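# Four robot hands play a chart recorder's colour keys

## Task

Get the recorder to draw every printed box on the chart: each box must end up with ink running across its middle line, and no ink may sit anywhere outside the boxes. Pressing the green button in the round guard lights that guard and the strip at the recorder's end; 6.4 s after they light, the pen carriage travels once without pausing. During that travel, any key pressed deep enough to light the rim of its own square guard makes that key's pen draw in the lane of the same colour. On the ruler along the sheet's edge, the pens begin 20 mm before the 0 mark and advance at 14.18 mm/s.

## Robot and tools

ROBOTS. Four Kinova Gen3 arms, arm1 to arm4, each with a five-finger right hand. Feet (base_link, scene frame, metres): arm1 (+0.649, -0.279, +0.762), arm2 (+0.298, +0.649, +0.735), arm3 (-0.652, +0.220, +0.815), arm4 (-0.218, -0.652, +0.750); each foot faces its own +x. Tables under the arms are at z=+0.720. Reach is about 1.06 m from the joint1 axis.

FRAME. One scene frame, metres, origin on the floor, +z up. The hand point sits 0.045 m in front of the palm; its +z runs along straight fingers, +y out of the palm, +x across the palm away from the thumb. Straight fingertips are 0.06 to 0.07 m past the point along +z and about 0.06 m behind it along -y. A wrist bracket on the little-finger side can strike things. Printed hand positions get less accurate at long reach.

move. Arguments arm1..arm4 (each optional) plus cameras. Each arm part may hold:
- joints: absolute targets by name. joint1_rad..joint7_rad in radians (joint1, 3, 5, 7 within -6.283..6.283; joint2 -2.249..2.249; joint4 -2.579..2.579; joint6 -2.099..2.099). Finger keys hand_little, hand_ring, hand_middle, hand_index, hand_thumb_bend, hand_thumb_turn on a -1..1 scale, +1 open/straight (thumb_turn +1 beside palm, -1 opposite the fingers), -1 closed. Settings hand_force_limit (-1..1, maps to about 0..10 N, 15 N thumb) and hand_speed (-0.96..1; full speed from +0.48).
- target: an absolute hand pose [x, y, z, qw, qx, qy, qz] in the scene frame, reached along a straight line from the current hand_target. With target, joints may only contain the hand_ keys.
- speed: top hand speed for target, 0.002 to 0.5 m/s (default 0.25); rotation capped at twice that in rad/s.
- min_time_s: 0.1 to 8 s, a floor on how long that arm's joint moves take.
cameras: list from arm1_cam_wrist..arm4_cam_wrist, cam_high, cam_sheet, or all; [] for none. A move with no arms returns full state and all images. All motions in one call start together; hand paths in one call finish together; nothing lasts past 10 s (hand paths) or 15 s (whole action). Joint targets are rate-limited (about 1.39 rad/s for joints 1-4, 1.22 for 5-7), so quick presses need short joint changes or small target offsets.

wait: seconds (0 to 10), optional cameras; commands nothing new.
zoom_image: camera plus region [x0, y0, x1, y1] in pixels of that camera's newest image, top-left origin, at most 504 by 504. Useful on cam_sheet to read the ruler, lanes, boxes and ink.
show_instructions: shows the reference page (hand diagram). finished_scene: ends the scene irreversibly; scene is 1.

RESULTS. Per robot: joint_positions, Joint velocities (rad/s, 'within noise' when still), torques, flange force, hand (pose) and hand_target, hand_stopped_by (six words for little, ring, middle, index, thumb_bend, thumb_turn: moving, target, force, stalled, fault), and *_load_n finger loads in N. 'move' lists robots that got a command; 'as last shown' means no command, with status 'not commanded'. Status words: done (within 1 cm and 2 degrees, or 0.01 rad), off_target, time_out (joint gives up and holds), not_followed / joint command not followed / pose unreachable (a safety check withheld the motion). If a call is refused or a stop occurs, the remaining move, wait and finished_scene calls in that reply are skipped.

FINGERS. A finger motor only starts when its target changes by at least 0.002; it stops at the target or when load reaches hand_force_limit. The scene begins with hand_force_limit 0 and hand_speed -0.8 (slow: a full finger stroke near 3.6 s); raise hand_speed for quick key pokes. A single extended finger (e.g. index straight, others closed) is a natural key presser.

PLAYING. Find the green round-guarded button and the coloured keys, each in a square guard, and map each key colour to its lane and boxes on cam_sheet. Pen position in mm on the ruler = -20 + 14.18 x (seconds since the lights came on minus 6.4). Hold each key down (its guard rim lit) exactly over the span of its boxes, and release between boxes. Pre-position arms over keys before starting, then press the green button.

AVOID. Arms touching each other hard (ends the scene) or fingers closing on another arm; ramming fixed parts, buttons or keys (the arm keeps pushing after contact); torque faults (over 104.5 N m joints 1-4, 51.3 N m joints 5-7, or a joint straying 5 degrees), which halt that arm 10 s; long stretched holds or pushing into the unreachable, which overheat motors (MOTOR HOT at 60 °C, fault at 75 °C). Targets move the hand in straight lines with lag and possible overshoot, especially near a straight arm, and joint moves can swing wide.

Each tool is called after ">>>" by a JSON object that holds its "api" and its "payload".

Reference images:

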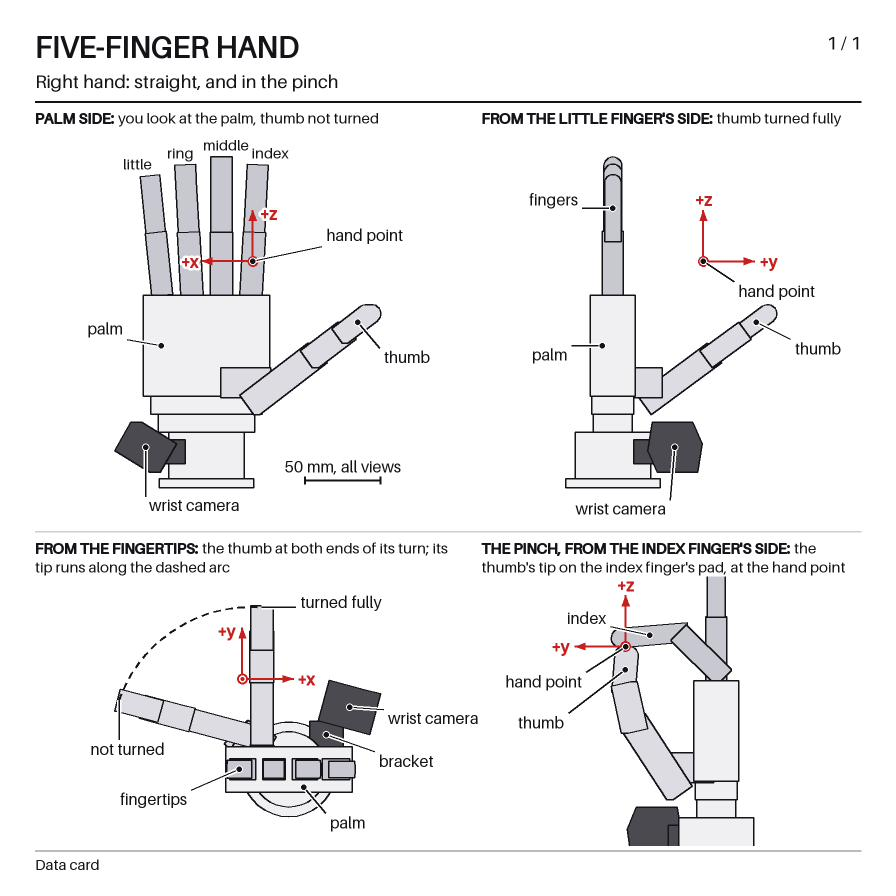

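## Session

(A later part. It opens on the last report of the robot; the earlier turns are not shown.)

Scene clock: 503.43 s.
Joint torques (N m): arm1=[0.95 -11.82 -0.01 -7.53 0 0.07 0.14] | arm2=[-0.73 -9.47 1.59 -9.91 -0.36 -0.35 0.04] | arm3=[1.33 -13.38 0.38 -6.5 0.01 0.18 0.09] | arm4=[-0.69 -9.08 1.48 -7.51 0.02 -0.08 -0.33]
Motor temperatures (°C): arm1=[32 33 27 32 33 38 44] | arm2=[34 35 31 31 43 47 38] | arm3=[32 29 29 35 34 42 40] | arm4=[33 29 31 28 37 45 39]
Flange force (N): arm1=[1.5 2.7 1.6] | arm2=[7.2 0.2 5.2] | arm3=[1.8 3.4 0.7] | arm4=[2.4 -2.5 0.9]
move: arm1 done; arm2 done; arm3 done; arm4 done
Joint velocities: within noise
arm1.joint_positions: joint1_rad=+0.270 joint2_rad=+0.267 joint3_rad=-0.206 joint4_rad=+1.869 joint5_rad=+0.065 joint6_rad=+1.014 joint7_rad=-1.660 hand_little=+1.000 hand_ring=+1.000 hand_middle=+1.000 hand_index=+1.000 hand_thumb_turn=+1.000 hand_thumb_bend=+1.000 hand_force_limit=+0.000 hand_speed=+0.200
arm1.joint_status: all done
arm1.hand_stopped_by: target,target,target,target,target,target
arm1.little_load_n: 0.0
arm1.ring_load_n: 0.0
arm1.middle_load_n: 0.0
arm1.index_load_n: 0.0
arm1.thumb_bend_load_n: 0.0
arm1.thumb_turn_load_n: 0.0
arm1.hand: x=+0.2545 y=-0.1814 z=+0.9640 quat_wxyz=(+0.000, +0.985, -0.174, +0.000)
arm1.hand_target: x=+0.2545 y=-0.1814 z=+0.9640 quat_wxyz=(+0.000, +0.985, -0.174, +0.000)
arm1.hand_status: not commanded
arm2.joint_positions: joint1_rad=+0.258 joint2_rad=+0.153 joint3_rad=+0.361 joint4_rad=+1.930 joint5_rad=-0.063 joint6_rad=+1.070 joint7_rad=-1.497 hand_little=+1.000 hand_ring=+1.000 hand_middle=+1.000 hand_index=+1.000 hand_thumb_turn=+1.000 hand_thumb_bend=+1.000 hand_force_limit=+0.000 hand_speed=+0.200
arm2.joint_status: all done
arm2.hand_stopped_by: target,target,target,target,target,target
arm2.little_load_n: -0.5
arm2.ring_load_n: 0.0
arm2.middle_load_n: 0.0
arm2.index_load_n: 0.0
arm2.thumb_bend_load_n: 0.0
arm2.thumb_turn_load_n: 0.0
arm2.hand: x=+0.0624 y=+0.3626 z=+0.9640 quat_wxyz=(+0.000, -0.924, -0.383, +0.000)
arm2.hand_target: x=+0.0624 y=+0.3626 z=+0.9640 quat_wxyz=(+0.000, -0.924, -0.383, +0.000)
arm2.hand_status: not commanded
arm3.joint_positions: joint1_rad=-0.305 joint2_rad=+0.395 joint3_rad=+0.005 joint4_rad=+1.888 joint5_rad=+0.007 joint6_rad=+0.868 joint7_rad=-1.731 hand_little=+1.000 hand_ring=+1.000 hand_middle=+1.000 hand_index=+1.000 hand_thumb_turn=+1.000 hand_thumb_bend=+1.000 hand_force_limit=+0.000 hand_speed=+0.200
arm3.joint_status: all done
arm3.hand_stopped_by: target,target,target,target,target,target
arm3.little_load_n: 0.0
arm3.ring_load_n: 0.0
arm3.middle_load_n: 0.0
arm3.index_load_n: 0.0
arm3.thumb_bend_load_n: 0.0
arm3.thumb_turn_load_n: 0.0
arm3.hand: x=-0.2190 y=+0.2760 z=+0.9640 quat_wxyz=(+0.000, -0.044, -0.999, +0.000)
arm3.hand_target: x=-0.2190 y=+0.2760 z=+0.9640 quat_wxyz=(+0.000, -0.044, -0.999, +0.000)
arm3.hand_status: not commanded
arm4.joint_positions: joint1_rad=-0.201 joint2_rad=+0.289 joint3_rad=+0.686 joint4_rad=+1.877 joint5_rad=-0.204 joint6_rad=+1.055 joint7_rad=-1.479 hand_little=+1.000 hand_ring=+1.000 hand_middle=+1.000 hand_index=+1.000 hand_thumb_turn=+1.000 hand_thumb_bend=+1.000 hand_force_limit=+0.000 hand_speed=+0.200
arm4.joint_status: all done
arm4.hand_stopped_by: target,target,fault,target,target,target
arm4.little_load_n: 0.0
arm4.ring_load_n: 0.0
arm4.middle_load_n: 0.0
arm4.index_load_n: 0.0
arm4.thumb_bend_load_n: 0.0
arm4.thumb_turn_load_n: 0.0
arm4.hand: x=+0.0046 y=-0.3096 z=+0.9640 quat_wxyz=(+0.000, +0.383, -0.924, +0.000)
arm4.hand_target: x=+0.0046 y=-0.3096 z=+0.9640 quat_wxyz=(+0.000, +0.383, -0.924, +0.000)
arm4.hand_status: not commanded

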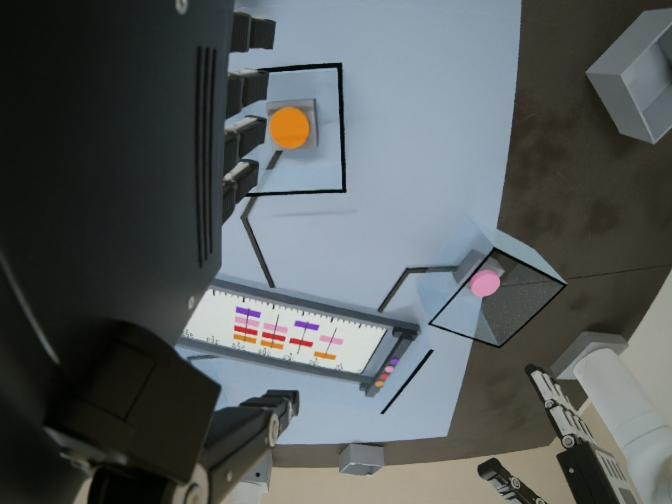

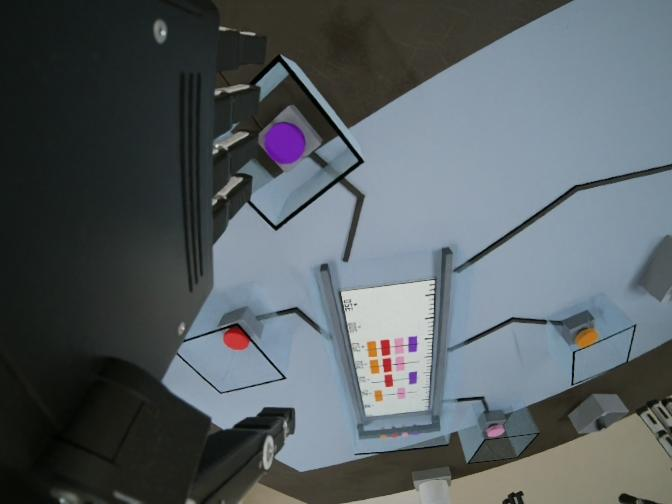

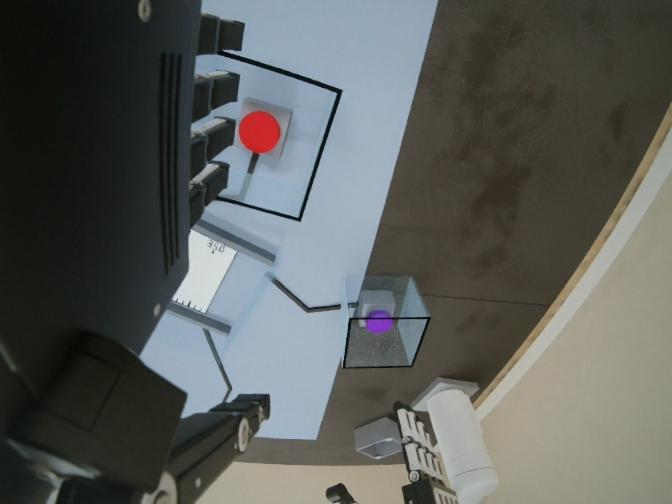

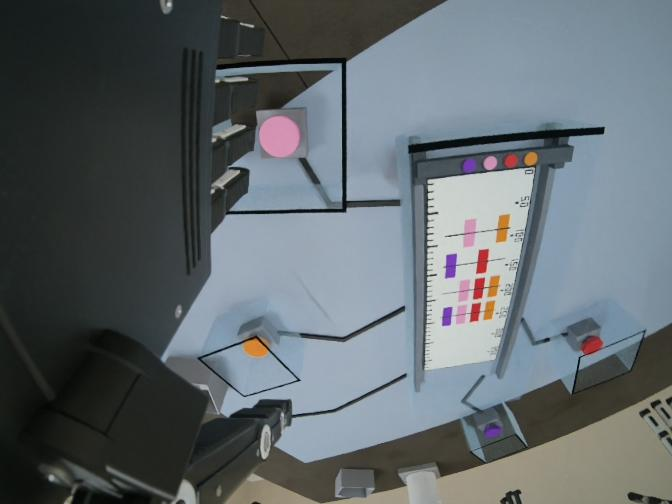

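>>> {"api": "move", "payload": {"arm1": {"target": [0.2545, -0.1814, 0.889, 0, 0.9848, -0.1736, 0]}, "arm2": {"target": [0.0624, 0.3626, 0.889, 0, 0.9239, 0.3827, 0]}, "arm3": {"target": [-0.219, 0.276, 0.889, 0, 0.0436, 0.9990, 0]}, "arm4": {"target": [0.0046, -0.3096, 0.889, 0, 0.3827, -0.9239, 0]}, "cameras": ["arm1_cam_wrist", "arm2_cam_wrist", "arm3_cam_wrist", "arm4_cam_wrist", "cam_sheet"]}}

>>> {"api": "zoom_image", "payload": {"camera": "arm1_cam_wrist", "region": [200, 0, 400, 260]}}

>>> {"api": "zoom_image", "payload": {"camera": "arm2_cam_wrist", "region": [200, 0, 400, 260]}}

>>> {"api": "zoom_image", "payload": {"camera": "arm3_cam_wrist", "region": [170, 0, 370, 260]}}

>>> {"api": "zoom_image", "payload": {"camera": "arm4_cam_wrist", "region": [200, 0, 400, 260]}}

>>> {"api": "zoom_image", "payload": {"camera": "cam_sheet", "region": [30, 0, 210, 180]}}

Scene clock: 529.30 s.
Joint torques (N m): arm1=[0.95 -12.81 -0.07 -6.28 0.04 0.06 0.07] | arm2=[-0.77 -10.55 1.87 -8.59 -0.34 -0.38 0.05] | arm3=[1.42 -14.41 0.46 -5.1 0.02 0.18 0.1] | arm4=[-0.69 -10.37 1.89 -6.24 0.05 -0.08 -0.39]
Motor temperatures (°C): arm1=[32 33 27 32 33 38 44] | arm2=[34 35 31 31 43 46 38] | arm3=[32 29 29 35 34 42 40] | arm4=[33 29 31 28 36 45 39]
Flange force (N): arm1=[1.6 2.7 1.4] | arm2=[6.9 -0.8 4.2] | arm3=[1.9 4.0 0.5] | arm4=[2.4 -2.8 0.6]
move: arm1 done; arm2 done; arm3 done; arm4 done
Joint velocities: within noise
arm1.joint_positions: joint1_rad=+0.254 joint2_rad=+0.387 joint3_rad=-0.195 joint4_rad=+1.992 joint5_rad=+0.106 joint6_rad=+0.774 joint7_rad=-1.699 hand_little=+1.000 hand_ring=+1.000 hand_middle=+1.000 hand_index=+1.000 hand_thumb_turn=+1.000 hand_thumb_bend=+1.000 hand_force_limit=+0.000 hand_speed=+0.200
arm1.joint_status: not commanded
arm1.hand_stopped_by: target,target,target,target,target,target
arm1.little_load_n: 0.0
arm1.ring_load_n: 0.0
arm1.middle_load_n: 0.0
arm1.index_load_n: 0.0
arm1.thumb_bend_load_n: 0.0
arm1.thumb_turn_load_n: 0.0
arm1.hand: x=+0.2545 y=-0.1814 z=+0.8890 quat_wxyz=(+0.000, +0.985, -0.174, +0.000)
arm1.hand_target: x=+0.2545 y=-0.1814 z=+0.8890 quat_wxyz=(+0.000, +0.985, -0.174, +0.000)
arm1.hand_status: done (0.000 m and 0.0 deg from the pose sent, 0.075 m and 0.0 deg at the start)
arm2.joint_positions: joint1_rad=+0.291 joint2_rad=+0.276 joint3_rad=+0.346 joint4_rad=+2.071 joint5_rad=-0.129 joint6_rad=+0.816 joint7_rad=-1.430 hand_little=+1.000 hand_ring=+1.000 hand_middle=+1.000 hand_index=+1.000 hand_thumb_turn=+1.000 hand_thumb_bend=+1.000 hand_force_limit=+0.000 hand_speed=+0.200
arm2.joint_status: not commanded
arm2.hand_stopped_by: target,target,target,target,target,target
arm2.little_load_n: 0.0
arm2.ring_load_n: 0.0
arm2.middle_load_n: 0.0
arm2.index_load_n: 0.0
arm2.thumb_bend_load_n: 0.0
arm2.thumb_turn_load_n: 0.0
arm2.hand: x=+0.0624 y=+0.3626 z=+0.8890 quat_wxyz=(+0.000, -0.924, -0.383, +0.000)
arm2.hand_target: x=+0.0624 y=+0.3626 z=+0.8890 quat_wxyz=(+0.000, -0.924, -0.383, +0.000)
arm2.hand_status: done (0.000 m and 0.0 deg from the pose sent, 0.075 m and 0.0 deg at the start)
arm3.joint_positions: joint1_rad=-0.302 joint2_rad=+0.534 joint3_rad=+0.002 joint4_rad=+1.978 joint5_rad=+0.010 joint6_rad=+0.639 joint7_rad=-1.734 hand_little=+1.000 hand_ring=+1.000 hand_middle=+1.000 hand_index=+1.000 hand_thumb_turn=+1.000 hand_thumb_bend=+1.000 hand_force_limit=+0.000 hand_speed=+0.200
arm3.joint_status: not commanded
arm3.hand_stopped_by: target,target,target,target,target,target
arm3.little_load_n: 0.0
arm3.ring_load_n: 0.5
arm3.middle_load_n: 0.0
arm3.index_load_n: 0.0
arm3.thumb_bend_load_n: 0.0
arm3.thumb_turn_load_n: 0.0
arm3.hand: x=-0.2190 y=+0.2760 z=+0.8890 quat_wxyz=(+0.000, -0.044, -0.999, +0.000)
arm3.hand_target: x=-0.2190 y=+0.2760 z=+0.8890 quat_wxyz=(+0.000, -0.044, -0.999, +0.000)
arm3.hand_status: done (0.000 m and 0.0 deg from the pose sent, 0.075 m and 0.0 deg at the start)
arm4.joint_positions: joint1_rad=-0.131 joint2_rad=+0.416 joint3_rad=+0.628 joint4_rad=+2.005 joint5_rad=-0.322 joint6_rad=+0.827 joint7_rad=-1.368 hand_little=+1.000 hand_ring=+1.000 hand_middle=+1.000 hand_index=+1.000 hand_thumb_turn=+1.000 hand_thumb_bend=+1.000 hand_force_limit=+0.000 hand_speed=+0.200
arm4.joint_status: not commanded
arm4.hand_stopped_by: target,target,fault,target,target,target
arm4.little_load_n: 0.0
arm4.ring_load_n: 0.0
arm4.middle_load_n: 0.0
arm4.index_load_n: 0.0
arm4.thumb_bend_load_n: -0.5
arm4.thumb_turn_load_n: 0.0
arm4.hand: x=+0.0046 y=-0.3096 z=+0.8890 quat_wxyz=(+0.000, +0.383, -0.924, +0.000)
arm4.hand_target: x=+0.0046 y=-0.3096 z=+0.8890 quat_wxyz=(+0.000, +0.383, -0.924, +0.000)
arm4.hand_status: done (0.000 m and 0.0 deg from the pose sent, 0.075 m and 0.0 deg at the start)

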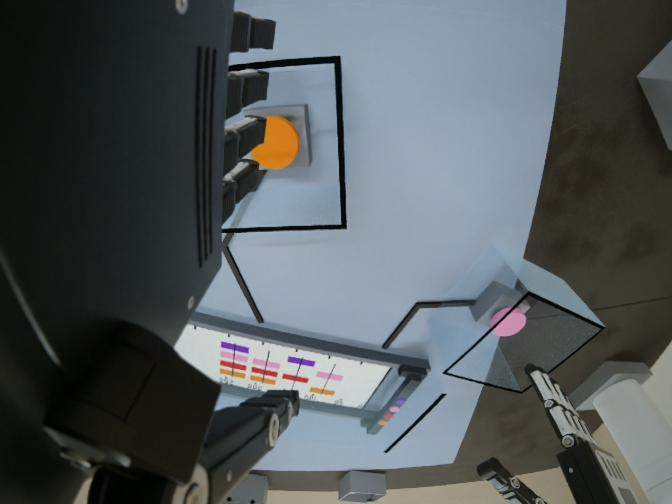

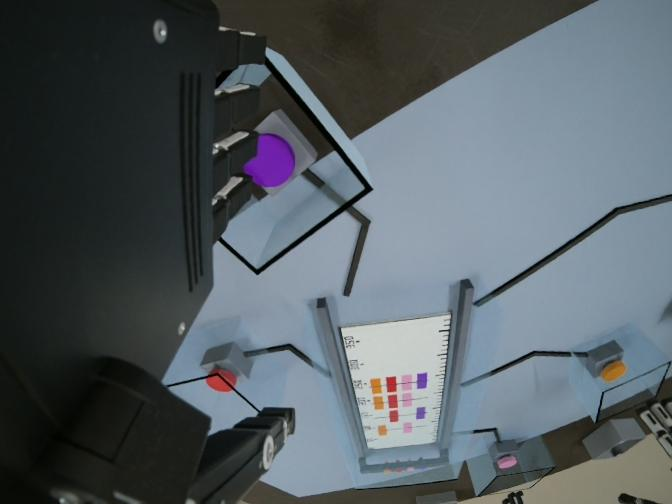

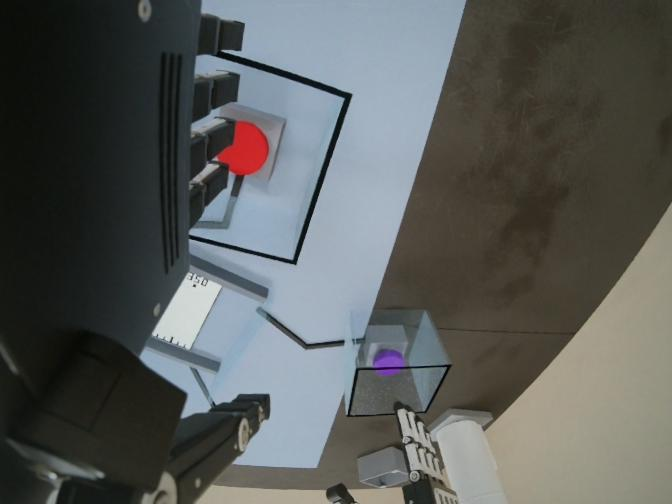

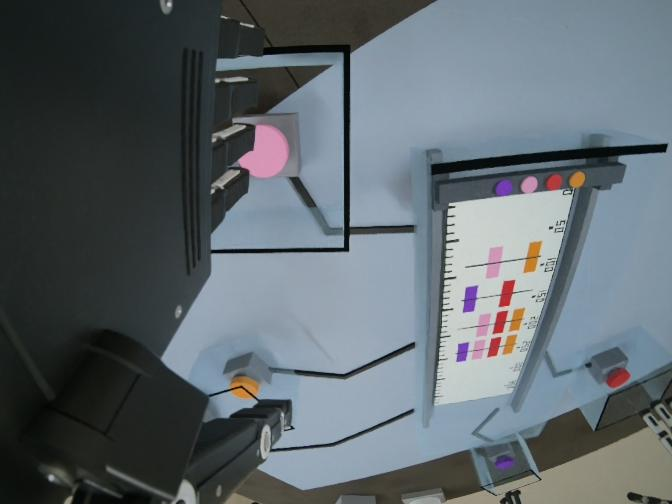

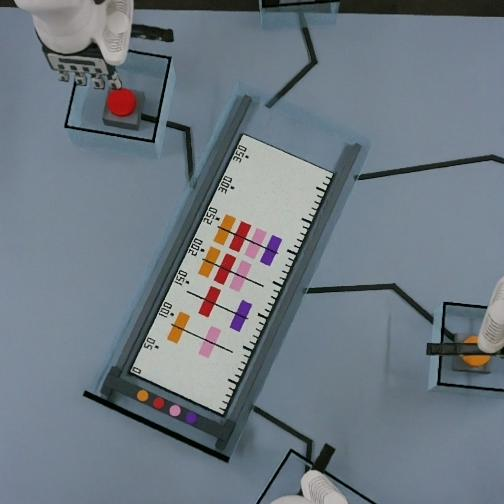

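Scaled by 1.938 from the camera's image (finer frame: 960x720).

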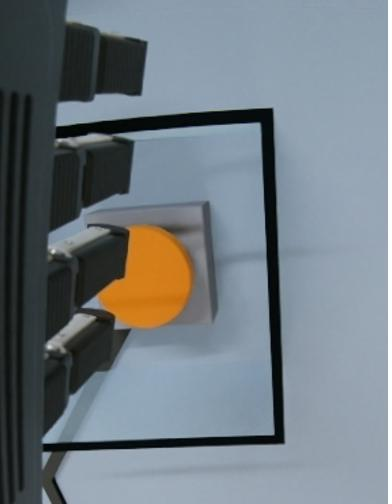

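Scaled by 1.938 from the camera's image (finer frame: 960x720).

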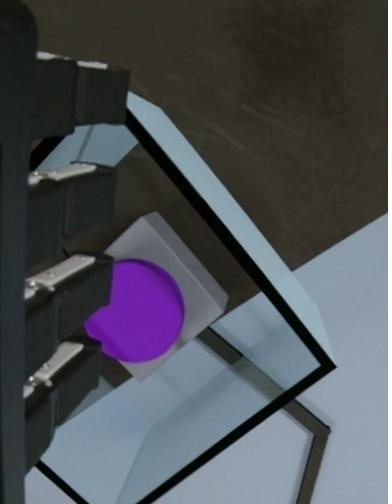

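Scaled by 1.938 from the camera's image (finer frame: 960x720).

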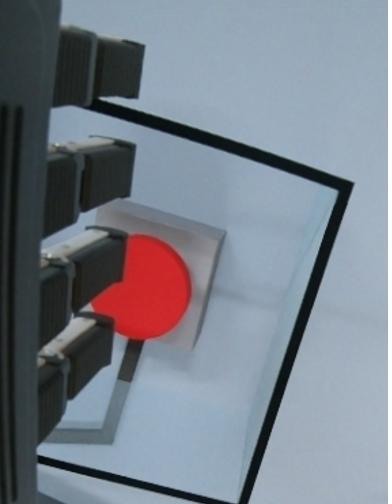

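Scaled by 1.938 from the camera's image (finer frame: 960x720).

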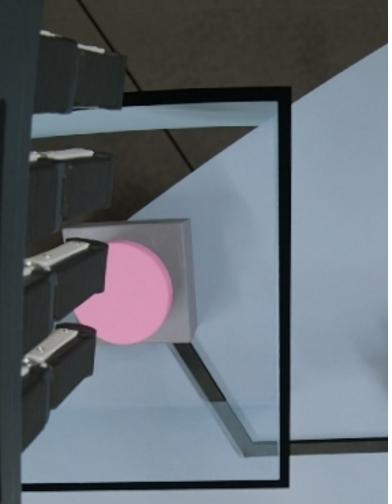

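Scaled by 2.800.

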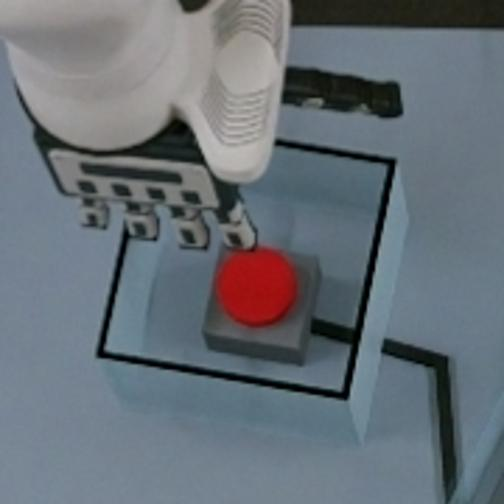

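>>> {"api": "move", "payload": {"arm1": {"joints": {"hand_little": -1, "hand_ring": -1, "hand_middle": -1}}, "arm2": {"joints": {"hand_little": -1, "hand_ring": -1, "hand_middle": -1}}, "arm3": {"joints": {"hand_little": -1, "hand_ring": -1, "hand_middle": -1}}, "arm4": {"target": [0.0202, -0.294, 0.889, 0, 0.3827, -0.9239, 0], "joints": {"hand_little": -1, "hand_ring": -1, "hand_index": -1}}}}

>>> {"api": "move", "payload": {"arm1": {"target": [0.2545, -0.1814, 0.84, 0, 0.9848, -0.1736, 0], "speed": 0.1}, "arm2": {"target": [0.0624, 0.3626, 0.84, 0, 0.9239, 0.3827, 0], "speed": 0.1}, "arm3": {"target": [-0.219, 0.276, 0.84, 0, 0.0436, 0.9990, 0], "speed": 0.1}, "arm4": {"target": [0.0202, -0.294, 0.844, 0, 0.3827, -0.9239, 0], "speed": 0.1}, "cameras": ["all"]}}

>>> {"api": "zoom_image", "payload": {"camera": "arm1_cam_wrist", "region": [200, 0, 450, 300]}}

>>> {"api": "zoom_image", "payload": {"camera": "arm4_cam_wrist", "region": [200, 0, 450, 300]}}

>>> {"api": "zoom_image", "payload": {"camera": "cam_sheet", "region": [30, 0, 210, 180]}}

>>> {"api": "zoom_image", "payload": {"camera": "cam_high", "region": [130, 80, 280, 240]}}

Scene clock: 565.20 s.
Joint torques (N m): arm1=[0.98 -12.74 -0.05 -6.32 0.06 0.07 0.12] | arm2=[-0.75 -10.54 1.92 -8.56 -0.42 -0.36 0.07] | arm3=[1.38 -14.35 0.4 -5.11 0.03 0.18 0.07] | arm4=[-0.69 -11.24 2.1 -6.41 0.02 -0.02 -0.38]
Motor temperatures (°C): arm1=[32 33 27 32 33 38 44] | arm2=[34 35 31 31 43 46 38] | arm3=[32 30 29 34 34 42 40] | arm4=[33 29 31 28 36 45 39]
Flange force (N): arm1=[1.9 3.0 1.4] | arm2=[6.9 -0.7 4.1] | arm3=[2.0 3.9 0.3] | arm4=[3.0 -2.7 0.6]
move: arm1 done; arm2 done; arm3 done; arm4 done
Joint velocities: within noise
arm1.joint_positions: joint1_rad=+0.254 joint2_rad=+0.387 joint3_rad=-0.195 joint4_rad=+1.992 joint5_rad=+0.106 joint6_rad=+0.774 joint7_rad=-1.699 hand_little=-1.000 hand_ring=-1.000 hand_middle=-1.000 hand_index=+1.000 hand_thumb_turn=+1.000 hand_thumb_bend=+1.000 hand_force_limit=+0.000 hand_speed=+0.200
arm1.joint_status: all done
arm1.hand_stopped_by: target,target,target,target,target,target
arm1.little_load_n: 0.0
arm1.ring_load_n: 0.0
arm1.middle_load_n: 0.0
arm1.index_load_n: 0.0
arm1.thumb_bend_load_n: 0.0
arm1.thumb_turn_load_n: 0.0
arm1.hand: x=+0.2545 y=-0.1814 z=+0.8890 quat_wxyz=(+0.000, +0.985, -0.174, +0.000)
arm1.hand_target: x=+0.2545 y=-0.1814 z=+0.8890 quat_wxyz=(+0.000, +0.985, -0.174, +0.000)
arm1.hand_status: not commanded
arm2.joint_positions: joint1_rad=+0.291 joint2_rad=+0.276 joint3_rad=+0.346 joint4_rad=+2.071 joint5_rad=-0.129 joint6_rad=+0.816 joint7_rad=-1.430 hand_little=-1.000 hand_ring=-1.000 hand_middle=-1.000 hand_index=+1.000 hand_thumb_turn=+1.000 hand_thumb_bend=+1.000 hand_force_limit=+0.000 hand_speed=+0.200
arm2.joint_status: all done
arm2.hand_stopped_by: target,target,target,target,target,target
arm2.little_load_n: 0.0
arm2.ring_load_n: 0.0
arm2.middle_load_n: 0.5
arm2.index_load_n: 0.0
arm2.thumb_bend_load_n: 0.0
arm2.thumb_turn_load_n: 0.0
arm2.hand: x=+0.0624 y=+0.3626 z=+0.8890 quat_wxyz=(+0.000, -0.924, -0.383, +0.000)
arm2.hand_target: x=+0.0624 y=+0.3626 z=+0.8890 quat_wxyz=(+0.000, -0.924, -0.383, +0.000)
arm2.hand_status: not commanded
arm3.joint_positions: joint1_rad=-0.302 joint2_rad=+0.534 joint3_rad=+0.002 joint4_rad=+1.978 joint5_rad=+0.010 joint6_rad=+0.639 joint7_rad=-1.734 hand_little=-1.000 hand_ring=-1.000 hand_middle=-1.000 hand_index=+1.000 hand_thumb_turn=+1.000 hand_thumb_bend=+1.000 hand_force_limit=+0.000 hand_speed=+0.200
arm3.joint_status: all done
arm3.hand_stopped_by: target,target,target,target,target,target
arm3.little_load_n: 0.0
arm3.ring_load_n: 0.5
arm3.middle_load_n: 0.0
arm3.index_load_n: 0.0
arm3.thumb_bend_load_n: 0.0
arm3.thumb_turn_load_n: 0.0
arm3.hand: x=-0.2190 y=+0.2760 z=+0.8890 quat_wxyz=(+0.000, -0.044, -0.999, +0.000)
arm3.hand_target: x=-0.2190 y=+0.2760 z=+0.8890 quat_wxyz=(+0.000, -0.044, -0.999, +0.000)
arm3.hand_status: not commanded
arm4.joint_positions: joint1_rad=-0.101 joint2_rad=+0.460 joint3_rad=+0.617 joint4_rad=+1.936 joint5_rad=-0.339 joint6_rad=+0.859 joint7_rad=-1.353 hand_little=-1.000 hand_ring=-1.000 hand_middle=+1.000 hand_index=-1.000 hand_thumb_turn=+1.000 hand_thumb_bend=+1.000 hand_force_limit=+0.000 hand_speed=+0.200
arm4.joint_status: all done
arm4.hand_stopped_by: target,target,fault,target,target,target
arm4.little_load_n: 0.0
arm4.ring_load_n: 0.0
arm4.middle_load_n: 0.0
arm4.index_load_n: 0.0
arm4.thumb_bend_load_n: 0.0
arm4.thumb_turn_load_n: 0.0
arm4.hand: x=+0.0202 y=-0.2940 z=+0.8890 quat_wxyz=(+0.000, +0.383, -0.924, +0.000)
arm4.hand_target: x=+0.0202 y=-0.2940 z=+0.8890 quat_wxyz=(+0.000, +0.383, -0.924, +0.000)
arm4.hand_status: done (0.000 m and 0.0 deg from the pose sent, 0.022 m and 0.0 deg at the start)
pictures: none

Scene clock: 566.23 s.
Joint torques (N m): arm1=[0.92 -13.59 -0.1 -5.36 0.04 0.05 0.13] | arm2=[-0.75 -11.47 2.08 -7.5 -0.38 -0.36 0.06] | arm3=[1.34 -15.18 0.43 -4.17 0 0.19 0.13] | arm4=[-0.72 -12.01 2.17 -5.53 0.02 -0.05 -0.35]
Motor temperatures (°C): arm1=[32 33 27 32 33 38 44] | arm2=[34 35 31 31 43 46 38] | arm3=[32 30 29 34 34 42 40] | arm4=[33 29 31 28 36 45 39]
Flange force (N): arm1=[2.0 3.0 1.4] | arm2=[7.0 -1.4 3.9] | arm3=[2.2 4.0 0.4] | arm4=[3.1 -2.7 0.1]
move: arm1 done; arm2 done; arm3 done; arm4 done
Joint velocities: within noise
arm1.joint_positions: joint1_rad=+0.236 joint2_rad=+0.486 joint3_rad=-0.175 joint4_rad=+2.051 joint5_rad=+0.142 joint6_rad=+0.618 joint7_rad=-1.732 hand_little=-1.000 hand_ring=-1.000 hand_middle=-1.000 hand_index=+1.000 hand_thumb_turn=+1.000 hand_thumb_bend=+1.000 hand_force_limit=+0.000 hand_speed=+0.200
arm1.joint_status: not commanded
arm1.hand_stopped_by: target,target,target,target,target,target
arm1.little_load_n: 0.0
arm1.ring_load_n: 0.0
arm1.middle_load_n: 0.0
arm1.index_load_n: 0.0
arm1.thumb_bend_load_n: 0.0
arm1.thumb_turn_load_n: 0.0
arm1.hand: x=+0.2545 y=-0.1814 z=+0.8400 quat_wxyz=(+0.000, +0.985, -0.174, +0.000)
arm1.hand_target: x=+0.2545 y=-0.1814 z=+0.8400 quat_wxyz=(+0.000, +0.985, -0.174, +0.000)
arm1.hand_status: done (0.000 m and 0.0 deg from the pose sent, 0.049 m and 0.0 deg at the start)
arm2.joint_positions: joint1_rad=+0.328 joint2_rad=+0.379 joint3_rad=+0.312 joint4_rad=+2.142 joint5_rad=-0.192 joint6_rad=+0.648 joint7_rad=-1.370 hand_little=-1.000 hand_ring=-1.000 hand_middle=-1.000 hand_index=+1.000 hand_thumb_turn=+1.000 hand_thumb_bend=+1.000 hand_force_limit=+0.000 hand_speed=+0.200
arm2.joint_status: not commanded
arm2.hand_stopped_by: target,target,target,target,target,target
arm2.little_load_n: 0.0
arm2.ring_load_n: 0.0
arm2.middle_load_n: 0.0
arm2.index_load_n: 0.0
arm2.thumb_bend_load_n: 0.0
arm2.thumb_turn_load_n: 0.0
arm2.hand: x=+0.0624 y=+0.3626 z=+0.8400 quat_wxyz=(+0.000, -0.924, -0.383, +0.000)
arm2.hand_target: x=+0.0624 y=+0.3626 z=+0.8400 quat_wxyz=(+0.000, -0.924, -0.383, +0.000)
arm2.hand_status: done (0.000 m and 0.0 deg from the pose sent, 0.049 m and 0.0 deg at the start)
arm3.joint_positions: joint1_rad=-0.301 joint2_rad=+0.642 joint3_rad=+0.002 joint4_rad=+2.013 joint5_rad=+0.013 joint6_rad=+0.495 joint7_rad=-1.736 hand_little=-1.000 hand_ring=-1.000 hand_middle=-1.000 hand_index=+1.000 hand_thumb_turn=+1.000 hand_thumb_bend=+1.000 hand_force_limit=+0.000 hand_speed=+0.200
arm3.joint_status: not commanded
arm3.hand_stopped_by: target,target,target,target,target,target
arm3.little_load_n: 0.0
arm3.ring_load_n: 0.5
arm3.middle_load_n: 0.5
arm3.index_load_n: 0.0
arm3.thumb_bend_load_n: 0.0
arm3.thumb_turn_load_n: 0.0
arm3.hand: x=-0.2190 y=+0.2760 z=+0.8400 quat_wxyz=(+0.000, -0.044, -0.999, +0.000)
arm3.hand_target: x=-0.2190 y=+0.2760 z=+0.8400 quat_wxyz=(+0.000, -0.044, -0.999, +0.000)
arm3.hand_status: done (0.000 m and 0.0 deg from the pose sent, 0.049 m and 0.0 deg at the start)
arm4.joint_positions: joint1_rad=-0.052 joint2_rad=+0.542 joint3_rad=+0.559 joint4_rad=+1.991 joint5_rad=-0.415 joint6_rad=+0.730 joint7_rad=-1.287 hand_little=-1.000 hand_ring=-1.000 hand_middle=+1.000 hand_index=-1.000 hand_thumb_turn=+1.000 hand_thumb_bend=+1.000 hand_force_limit=+0.000 hand_speed=+0.200
arm4.joint_status: not commanded
arm4.hand_stopped_by: target,target,fault,target,target,target
arm4.little_load_n: 0.0
arm4.ring_load_n: 0.0
arm4.middle_load_n: 0.0
arm4.index_load_n: 0.0
arm4.thumb_bend_load_n: 0.0
arm4.thumb_turn_load_n: 0.0
arm4.hand: x=+0.0202 y=-0.2940 z=+0.8440 quat_wxyz=(+0.000, +0.383, -0.924, +0.000)
arm4.hand_target: x=+0.0202 y=-0.2940 z=+0.8440 quat_wxyz=(+0.000, +0.383, -0.924, +0.000)
arm4.hand_status: done (0.000 m and 0.0 deg from the pose sent, 0.045 m and 0.0 deg at the start)
pictures: arm1_cam_wrist, arm2_cam_wrist, arm3_cam_wrist, arm4_cam_wrist, cam_high, cam_sheet

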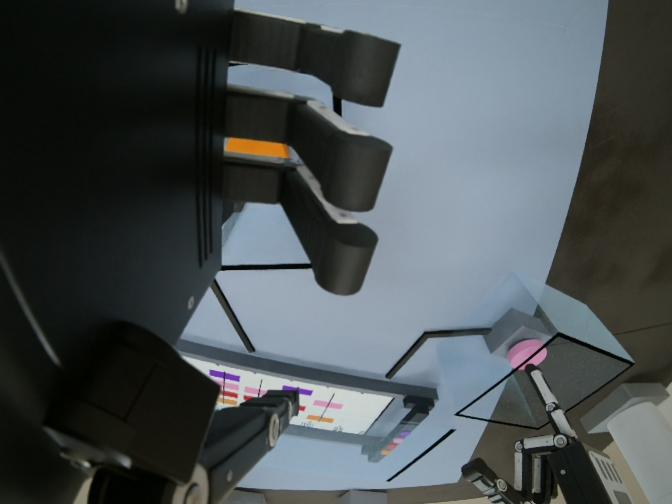

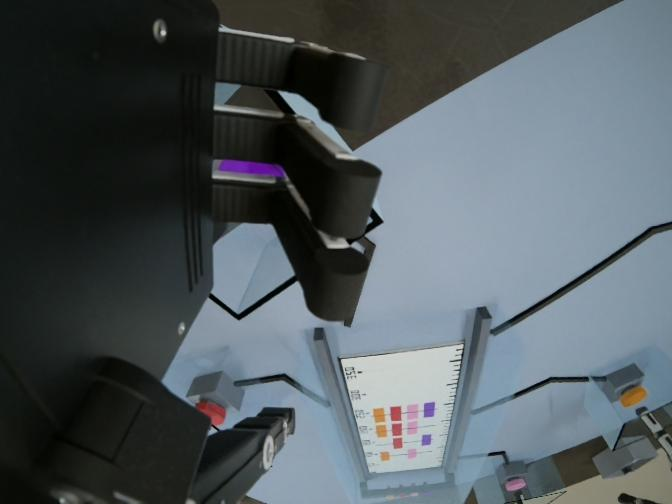

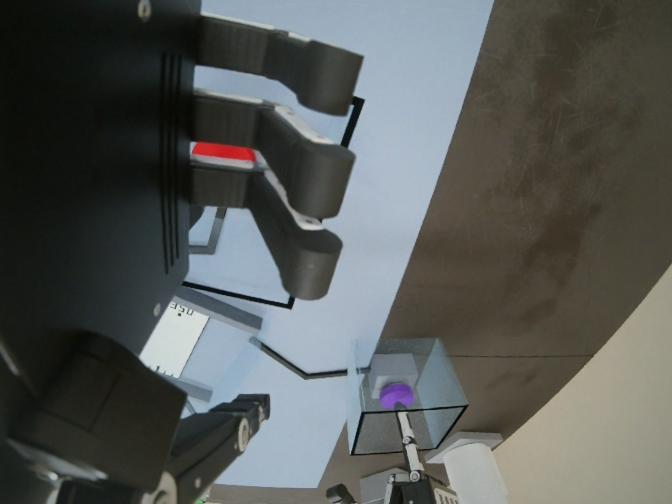

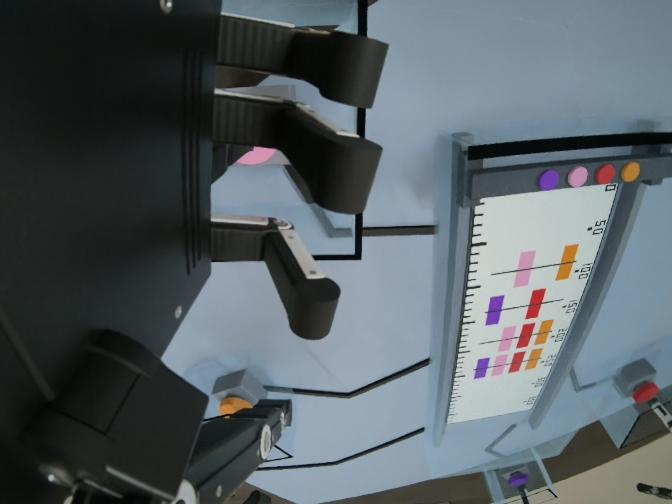

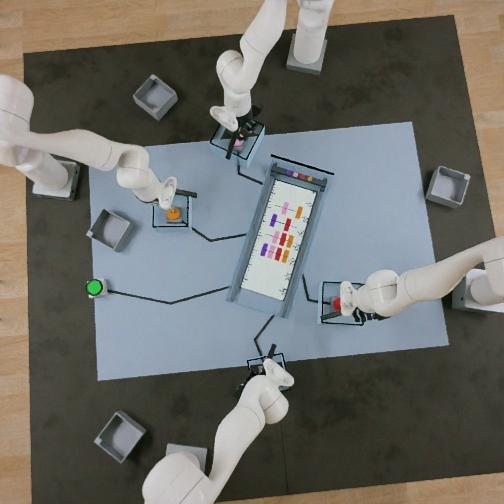

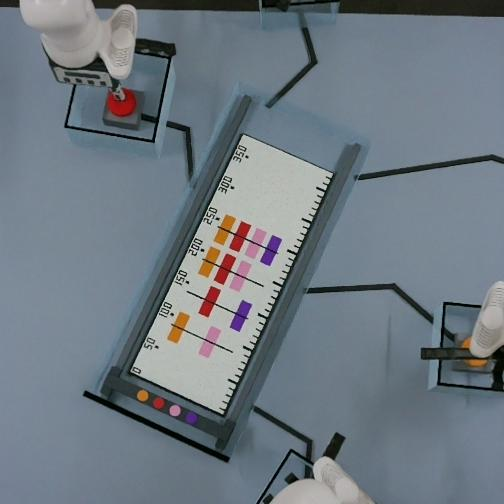

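Scaled by 1.680 from the camera's image (finer frame: 960x720).

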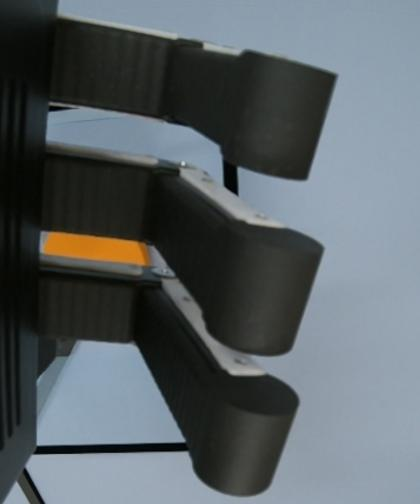

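Scaled by 1.680 from the camera's image (finer frame: 960x720).

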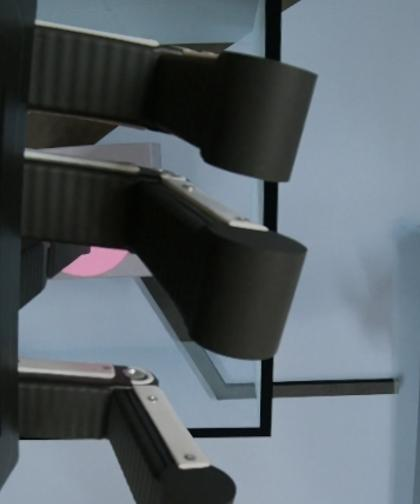

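Scaled by 2.800.

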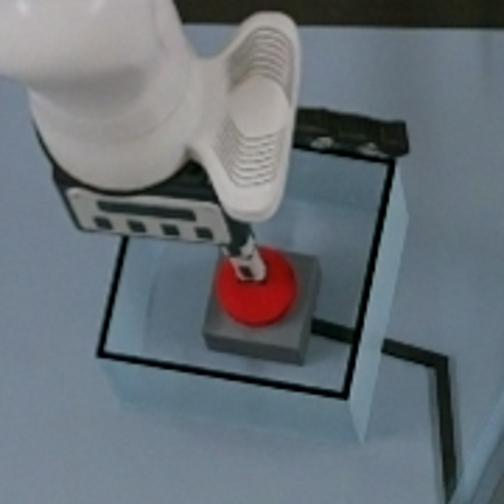

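Scaled by 3.150.

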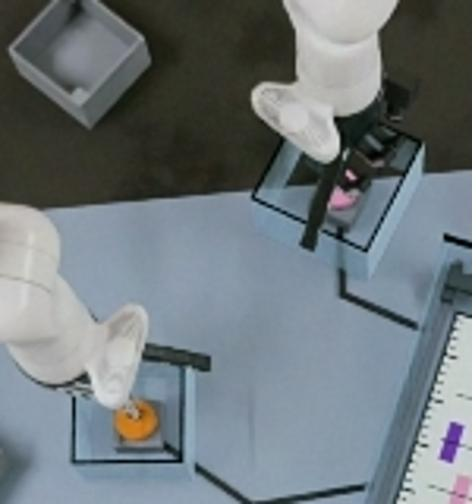

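>>> {"api": "move", "payload": {"arm1": {"target": [0.2545, -0.1814, 0.83, 0, 0.9848, -0.1736, 0], "speed": 0.04}, "arm2": {"target": [0.0624, 0.3626, 0.83, 0, 0.9239, 0.3827, 0], "speed": 0.04}, "arm3": {"target": [-0.219, 0.276, 0.83, 0, 0.0436, 0.9990, 0], "speed": 0.04}, "arm4": {"target": [0.0202, -0.294, 0.834, 0, 0.3827, -0.9239, 0], "speed": 0.04}, "cameras": ["cam_high"]}}

>>> {"api": "move", "payload": {"arm1": {"target": [0.2545, -0.1814, 0.823, 0, 0.9848, -0.1736, 0], "speed": 0.04}, "arm2": {"target": [0.0624, 0.3626, 0.823, 0, 0.9239, 0.3827, 0], "speed": 0.04}, "arm3": {"target": [-0.219, 0.276, 0.823, 0, 0.0436, 0.9990, 0], "speed": 0.04}, "arm4": {"target": [0.0202, -0.294, 0.827, 0, 0.3827, -0.9239, 0], "speed": 0.04}, "cameras": ["cam_high", "cam_sheet"]}}

Scene clock: 581.63 s.
Joint torques (N m): arm1=[0.92 -13.75 0.01 -5.08 0.02 0.02 0.08] | arm2=[-0.8 -6.97 1.54 -6.08 -0.48 -1.05 0.09] | arm3=[1.48 -12.25 0.45 -3.67 0.04 -0.19 0.09] | arm4=[-0.72 -10.13 1.59 -4.77 -0.14 -0.43 -0.38]
Motor temperatures (°C): arm1=[32 33 27 32 33 38 44] | arm2=[34 35 31 30 43 46 38] | arm3=[32 30 29 34 34 42 40] | arm4=[33 29 31 28 36 44 39]
Flange force (N): arm1=[1.8 2.8 1.1] | arm2=[10.3 -1.4 -11.6] | arm3=[4.1 4.1 -8.1] | arm4=[4.2 -2.9 -6.8]
move: arm1 done; arm2 done; arm3 done; arm4 done
Joint velocities: within noise
arm1.joint_positions: joint1_rad=+0.231 joint2_rad=+0.508 joint3_rad=-0.169 joint4_rad=+2.060 joint5_rad=+0.150 joint6_rad=+0.587 joint7_rad=-1.739 hand_little=-1.000 hand_ring=-1.000 hand_middle=-1.000 hand_index=+1.000 hand_thumb_turn=+1.000 hand_thumb_bend=+1.000 hand_force_limit=+0.000 hand_speed=+0.200
arm1.joint_status: not commanded
arm1.hand_stopped_by: target,target,target,target,target,target
arm1.little_load_n: 0.0
arm1.ring_load_n: 0.0
arm1.middle_load_n: 0.0
arm1.index_load_n: 0.0
arm1.thumb_bend_load_n: 0.0
arm1.thumb_turn_load_n: 0.0
arm1.hand: x=+0.2545 y=-0.1814 z=+0.8300 quat_wxyz=(+0.000, +0.985, -0.174, +0.000)
arm1.hand_target: x=+0.2545 y=-0.1814 z=+0.8300 quat_wxyz=(+0.000, +0.985, -0.174, +0.000)
arm1.hand_status: done (0.000 m and 0.0 deg from the pose sent, 0.010 m and 0.0 deg at the start)
arm2.joint_positions: joint1_rad=+0.338 joint2_rad=+0.403 joint3_rad=+0.302 joint4_rad=+2.154 joint5_rad=-0.206 joint6_rad=+0.614 joint7_rad=-1.357 hand_little=-1.000 hand_ring=-1.000 hand_middle=-1.000 hand_index=+1.000 hand_thumb_turn=+1.000 hand_thumb_bend=+1.000 hand_force_limit=+0.000 hand_speed=+0.200
arm2.joint_status: not commanded
arm2.hand_stopped_by: target,target,target,target,target,target
arm2.little_load_n: 0.0
arm2.ring_load_n: 0.0
arm2.middle_load_n: 0.0
arm2.index_load_n: 0.0
arm2.thumb_bend_load_n: 0.0
arm2.thumb_turn_load_n: 0.0
arm2.hand: x=+0.0624 y=+0.3626 z=+0.8300 quat_wxyz=(+0.000, -0.924, -0.383, +0.000)
arm2.hand_target: x=+0.0624 y=+0.3626 z=+0.8300 quat_wxyz=(+0.000, -0.924, -0.383, +0.000)
arm2.hand_status: done (0.000 m and 0.0 deg from the pose sent, 0.010 m and 0.0 deg at the start)
arm3.joint_positions: joint1_rad=-0.300 joint2_rad=+0.665 joint3_rad=+0.002 joint4_rad=+2.018 joint5_rad=+0.014 joint6_rad=+0.467 joint7_rad=-1.737 hand_little=-1.000 hand_ring=-1.000 hand_middle=-1.000 hand_index=+1.000 hand_thumb_turn=+1.000 hand_thumb_bend=+1.000 hand_force_limit=+0.000 hand_speed=+0.200
arm3.joint_status: not commanded
arm3.hand_stopped_by: target,target,target,target,target,target
arm3.little_load_n: 0.0
arm3.ring_load_n: 0.5
arm3.middle_load_n: 0.0
arm3.index_load_n: 0.0
arm3.thumb_bend_load_n: 0.0
arm3.thumb_turn_load_n: 0.0
arm3.hand: x=-0.2190 y=+0.2760 z=+0.8300 quat_wxyz=(+0.000, -0.044, -0.999, +0.000)
arm3.hand_target: x=-0.2190 y=+0.2760 z=+0.8300 quat_wxyz=(+0.000, -0.044, -0.999, +0.000)
arm3.hand_status: done (0.000 m and 0.0 deg from the pose sent, 0.010 m and 0.0 deg at the start)
arm4.joint_positions: joint1_rad=-0.039 joint2_rad=+0.561 joint3_rad=+0.543 joint4_rad=+2.001 joint5_rad=-0.432 joint6_rad=+0.702 joint7_rad=-1.272 hand_little=-1.000 hand_ring=-1.000 hand_middle=+1.000 hand_index=-1.000 hand_thumb_turn=+1.000 hand_thumb_bend=+1.000 hand_force_limit=+0.000 hand_speed=+0.200
arm4.joint_status: not commanded
arm4.hand_stopped_by: target,target,fault,target,target,target
arm4.little_load_n: 0.0
arm4.ring_load_n: 0.0
arm4.middle_load_n: 0.0
arm4.index_load_n: 0.0
arm4.thumb_bend_load_n: 0.0
arm4.thumb_turn_load_n: 0.0
arm4.hand: x=+0.0202 y=-0.2940 z=+0.8340 quat_wxyz=(+0.000, +0.383, -0.924, +0.000)
arm4.hand_target: x=+0.0202 y=-0.2940 z=+0.8340 quat_wxyz=(+0.000, +0.383, -0.924, +0.000)
arm4.hand_status: done (0.000 m and 0.0 deg from the pose sent, 0.010 m and 0.0 deg at the start)

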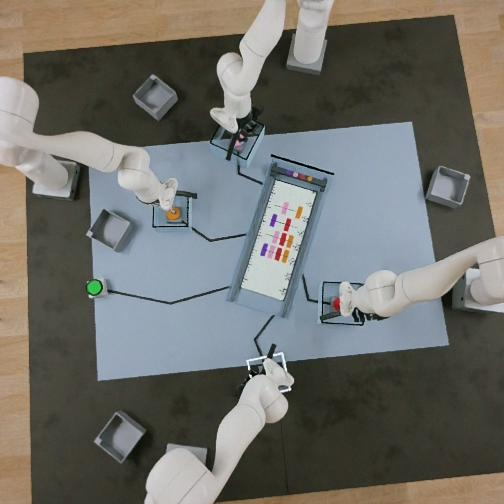

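Scene clock: 582.60 s.
Joint torques (N m): arm1=[0.97 -10.23 0.08 -4.3 0.09 -0.5 0.11] | arm2=[-2.1 54.22 -5.6 9.88 -1.61 -8.91 0.08] | arm3=[1.78 40.4 -0.2 -1.19 0.24 -8.06 0.19] | arm4=[-0.85 28.26 -8.46 4.36 -2.24 -7.52 -0.34]
Motor temperatures (°C): arm1=[32 33 27 32 33 38 44] | arm2=[34 35 31 30 43 46 38] | arm3=[32 30 29 34 34 42 40] | arm4=[33 29 31 28 36 45 39]
Flange force (N): arm1=[4.0 3.2 -9.4] | arm2=[48.4 -2.5 -210.1] | arm3=[39.0 0.9 -156.3] | arm4=[25.1 -4.9 -130.8]
move: arm1 done; arm2 done; arm3 done; arm4 done
Joint velocities: within noise
arm1.joint_positions: joint1_rad=+0.227 joint2_rad=+0.524 joint3_rad=-0.164 joint4_rad=+2.066 joint5_rad=+0.155 joint6_rad=+0.565 joint7_rad=-1.744 hand_little=-1.000 hand_ring=-1.000 hand_middle=-1.000 hand_index=+1.000 hand_thumb_turn=+1.000 hand_thumb_bend=+1.000 hand_force_limit=+0.000 hand_speed=+0.200
arm1.joint_status: not commanded
arm1.hand_stopped_by: target,target,target,target,target,target
arm1.little_load_n: 0.0
arm1.ring_load_n: 0.0
arm1.middle_load_n: 0.0
arm1.index_load_n: 0.0
arm1.thumb_bend_load_n: 0.0
arm1.thumb_turn_load_n: 0.0
arm1.hand: x=+0.2545 y=-0.1814 z=+0.8230 quat_wxyz=(+0.000, +0.985, -0.174, +0.000)
arm1.hand_target: x=+0.2545 y=-0.1814 z=+0.8230 quat_wxyz=(+0.000, +0.985, -0.174, +0.000)
arm1.hand_status: done (0.000 m and 0.0 deg from the pose sent, 0.007 m and 0.0 deg at the start)
arm2.joint_positions: joint1_rad=+0.346 joint2_rad=+0.418 joint3_rad=+0.293 joint4_rad=+2.161 joint5_rad=-0.216 joint6_rad=+0.590 joint7_rad=-1.348 hand_little=-1.000 hand_ring=-1.000 hand_middle=-1.000 hand_index=+1.000 hand_thumb_turn=+1.000 hand_thumb_bend=+1.000 hand_force_limit=+0.000 hand_speed=+0.200
arm2.joint_status: not commanded
arm2.hand_stopped_by: target,target,target,target,target,target
arm2.little_load_n: 0.0
arm2.ring_load_n: 0.0
arm2.middle_load_n: 0.0
arm2.index_load_n: 0.0
arm2.thumb_bend_load_n: 0.0
arm2.thumb_turn_load_n: -0.5
arm2.hand: x=+0.0623 y=+0.3625 z=+0.8233 quat_wxyz=(+0.000, -0.924, -0.383, +0.000)
arm2.hand_target: x=+0.0624 y=+0.3626 z=+0.8230 quat_wxyz=(+0.000, -0.924, -0.383, +0.000)
arm2.hand_status: done (0.000 m and 0.0 deg from the pose sent, 0.007 m and 0.0 deg at the start)
arm3.joint_positions: joint1_rad=-0.300 joint2_rad=+0.682 joint3_rad=+0.002 joint4_rad=+2.021 joint5_rad=+0.014 joint6_rad=+0.448 joint7_rad=-1.737 hand_little=-1.000 hand_ring=-1.000 hand_middle=-1.000 hand_index=+1.000 hand_thumb_turn=+1.000 hand_thumb_bend=+1.000 hand_force_limit=+0.000 hand_speed=+0.200
arm3.joint_status: not commanded
arm3.hand_stopped_by: target,target,target,target,target,target
arm3.little_load_n: 0.0
arm3.ring_load_n: 0.0
arm3.middle_load_n: 0.0
arm3.index_load_n: 0.0
arm3.thumb_bend_load_n: 0.0
arm3.thumb_turn_load_n: 0.0
arm3.hand: x=-0.2189 y=+0.2760 z=+0.8232 quat_wxyz=(+0.000, -0.044, -0.999, +0.000)
arm3.hand_target: x=-0.2190 y=+0.2760 z=+0.8230 quat_wxyz=(+0.000, -0.044, -0.999, +0.000)
arm3.hand_status: done (0.000 m and 0.0 deg from the pose sent, 0.007 m and 0.0 deg at the start)
arm4.joint_positions: joint1_rad=-0.030 joint2_rad=+0.575 joint3_rad=+0.531 joint4_rad=+2.007 joint5_rad=-0.444 joint6_rad=+0.682 joint7_rad=-1.262 hand_little=-1.000 hand_ring=-1.000 hand_middle=+1.000 hand_index=-1.000 hand_thumb_turn=+1.000 hand_thumb_bend=+1.000 hand_force_limit=+0.000 hand_speed=+0.200
arm4.joint_status: not commanded
arm4.hand_stopped_by: target,target,fault,target,target,target
arm4.little_load_n: 0.0
arm4.ring_load_n: 0.0
arm4.middle_load_n: 0.0
arm4.index_load_n: 0.0
arm4.thumb_bend_load_n: 0.0
arm4.thumb_turn_load_n: 0.0
arm4.hand: x=+0.0202 y=-0.2940 z=+0.8271 quat_wxyz=(+0.000, +0.383, -0.924, +0.000)
arm4.hand_target: x=+0.0202 y=-0.2940 z=+0.8270 quat_wxyz=(+0.000, +0.383, -0.924, +0.000)
arm4.hand_status: done (0.000 m and 0.0 deg from the pose sent, 0.007 m and 0.0 deg at the start)

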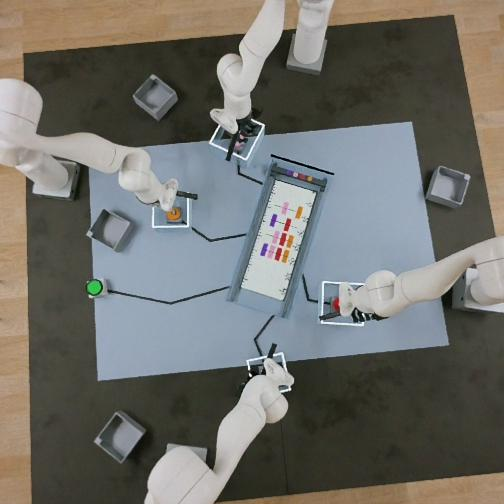

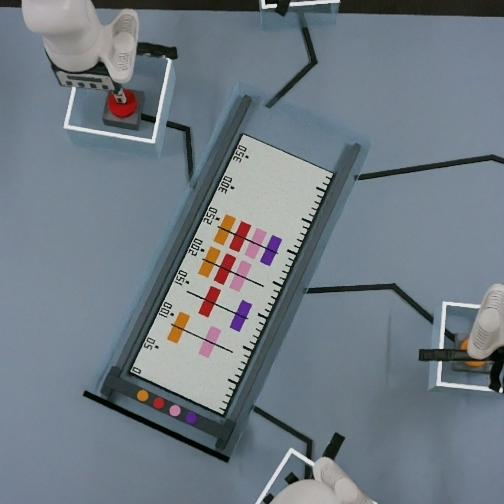

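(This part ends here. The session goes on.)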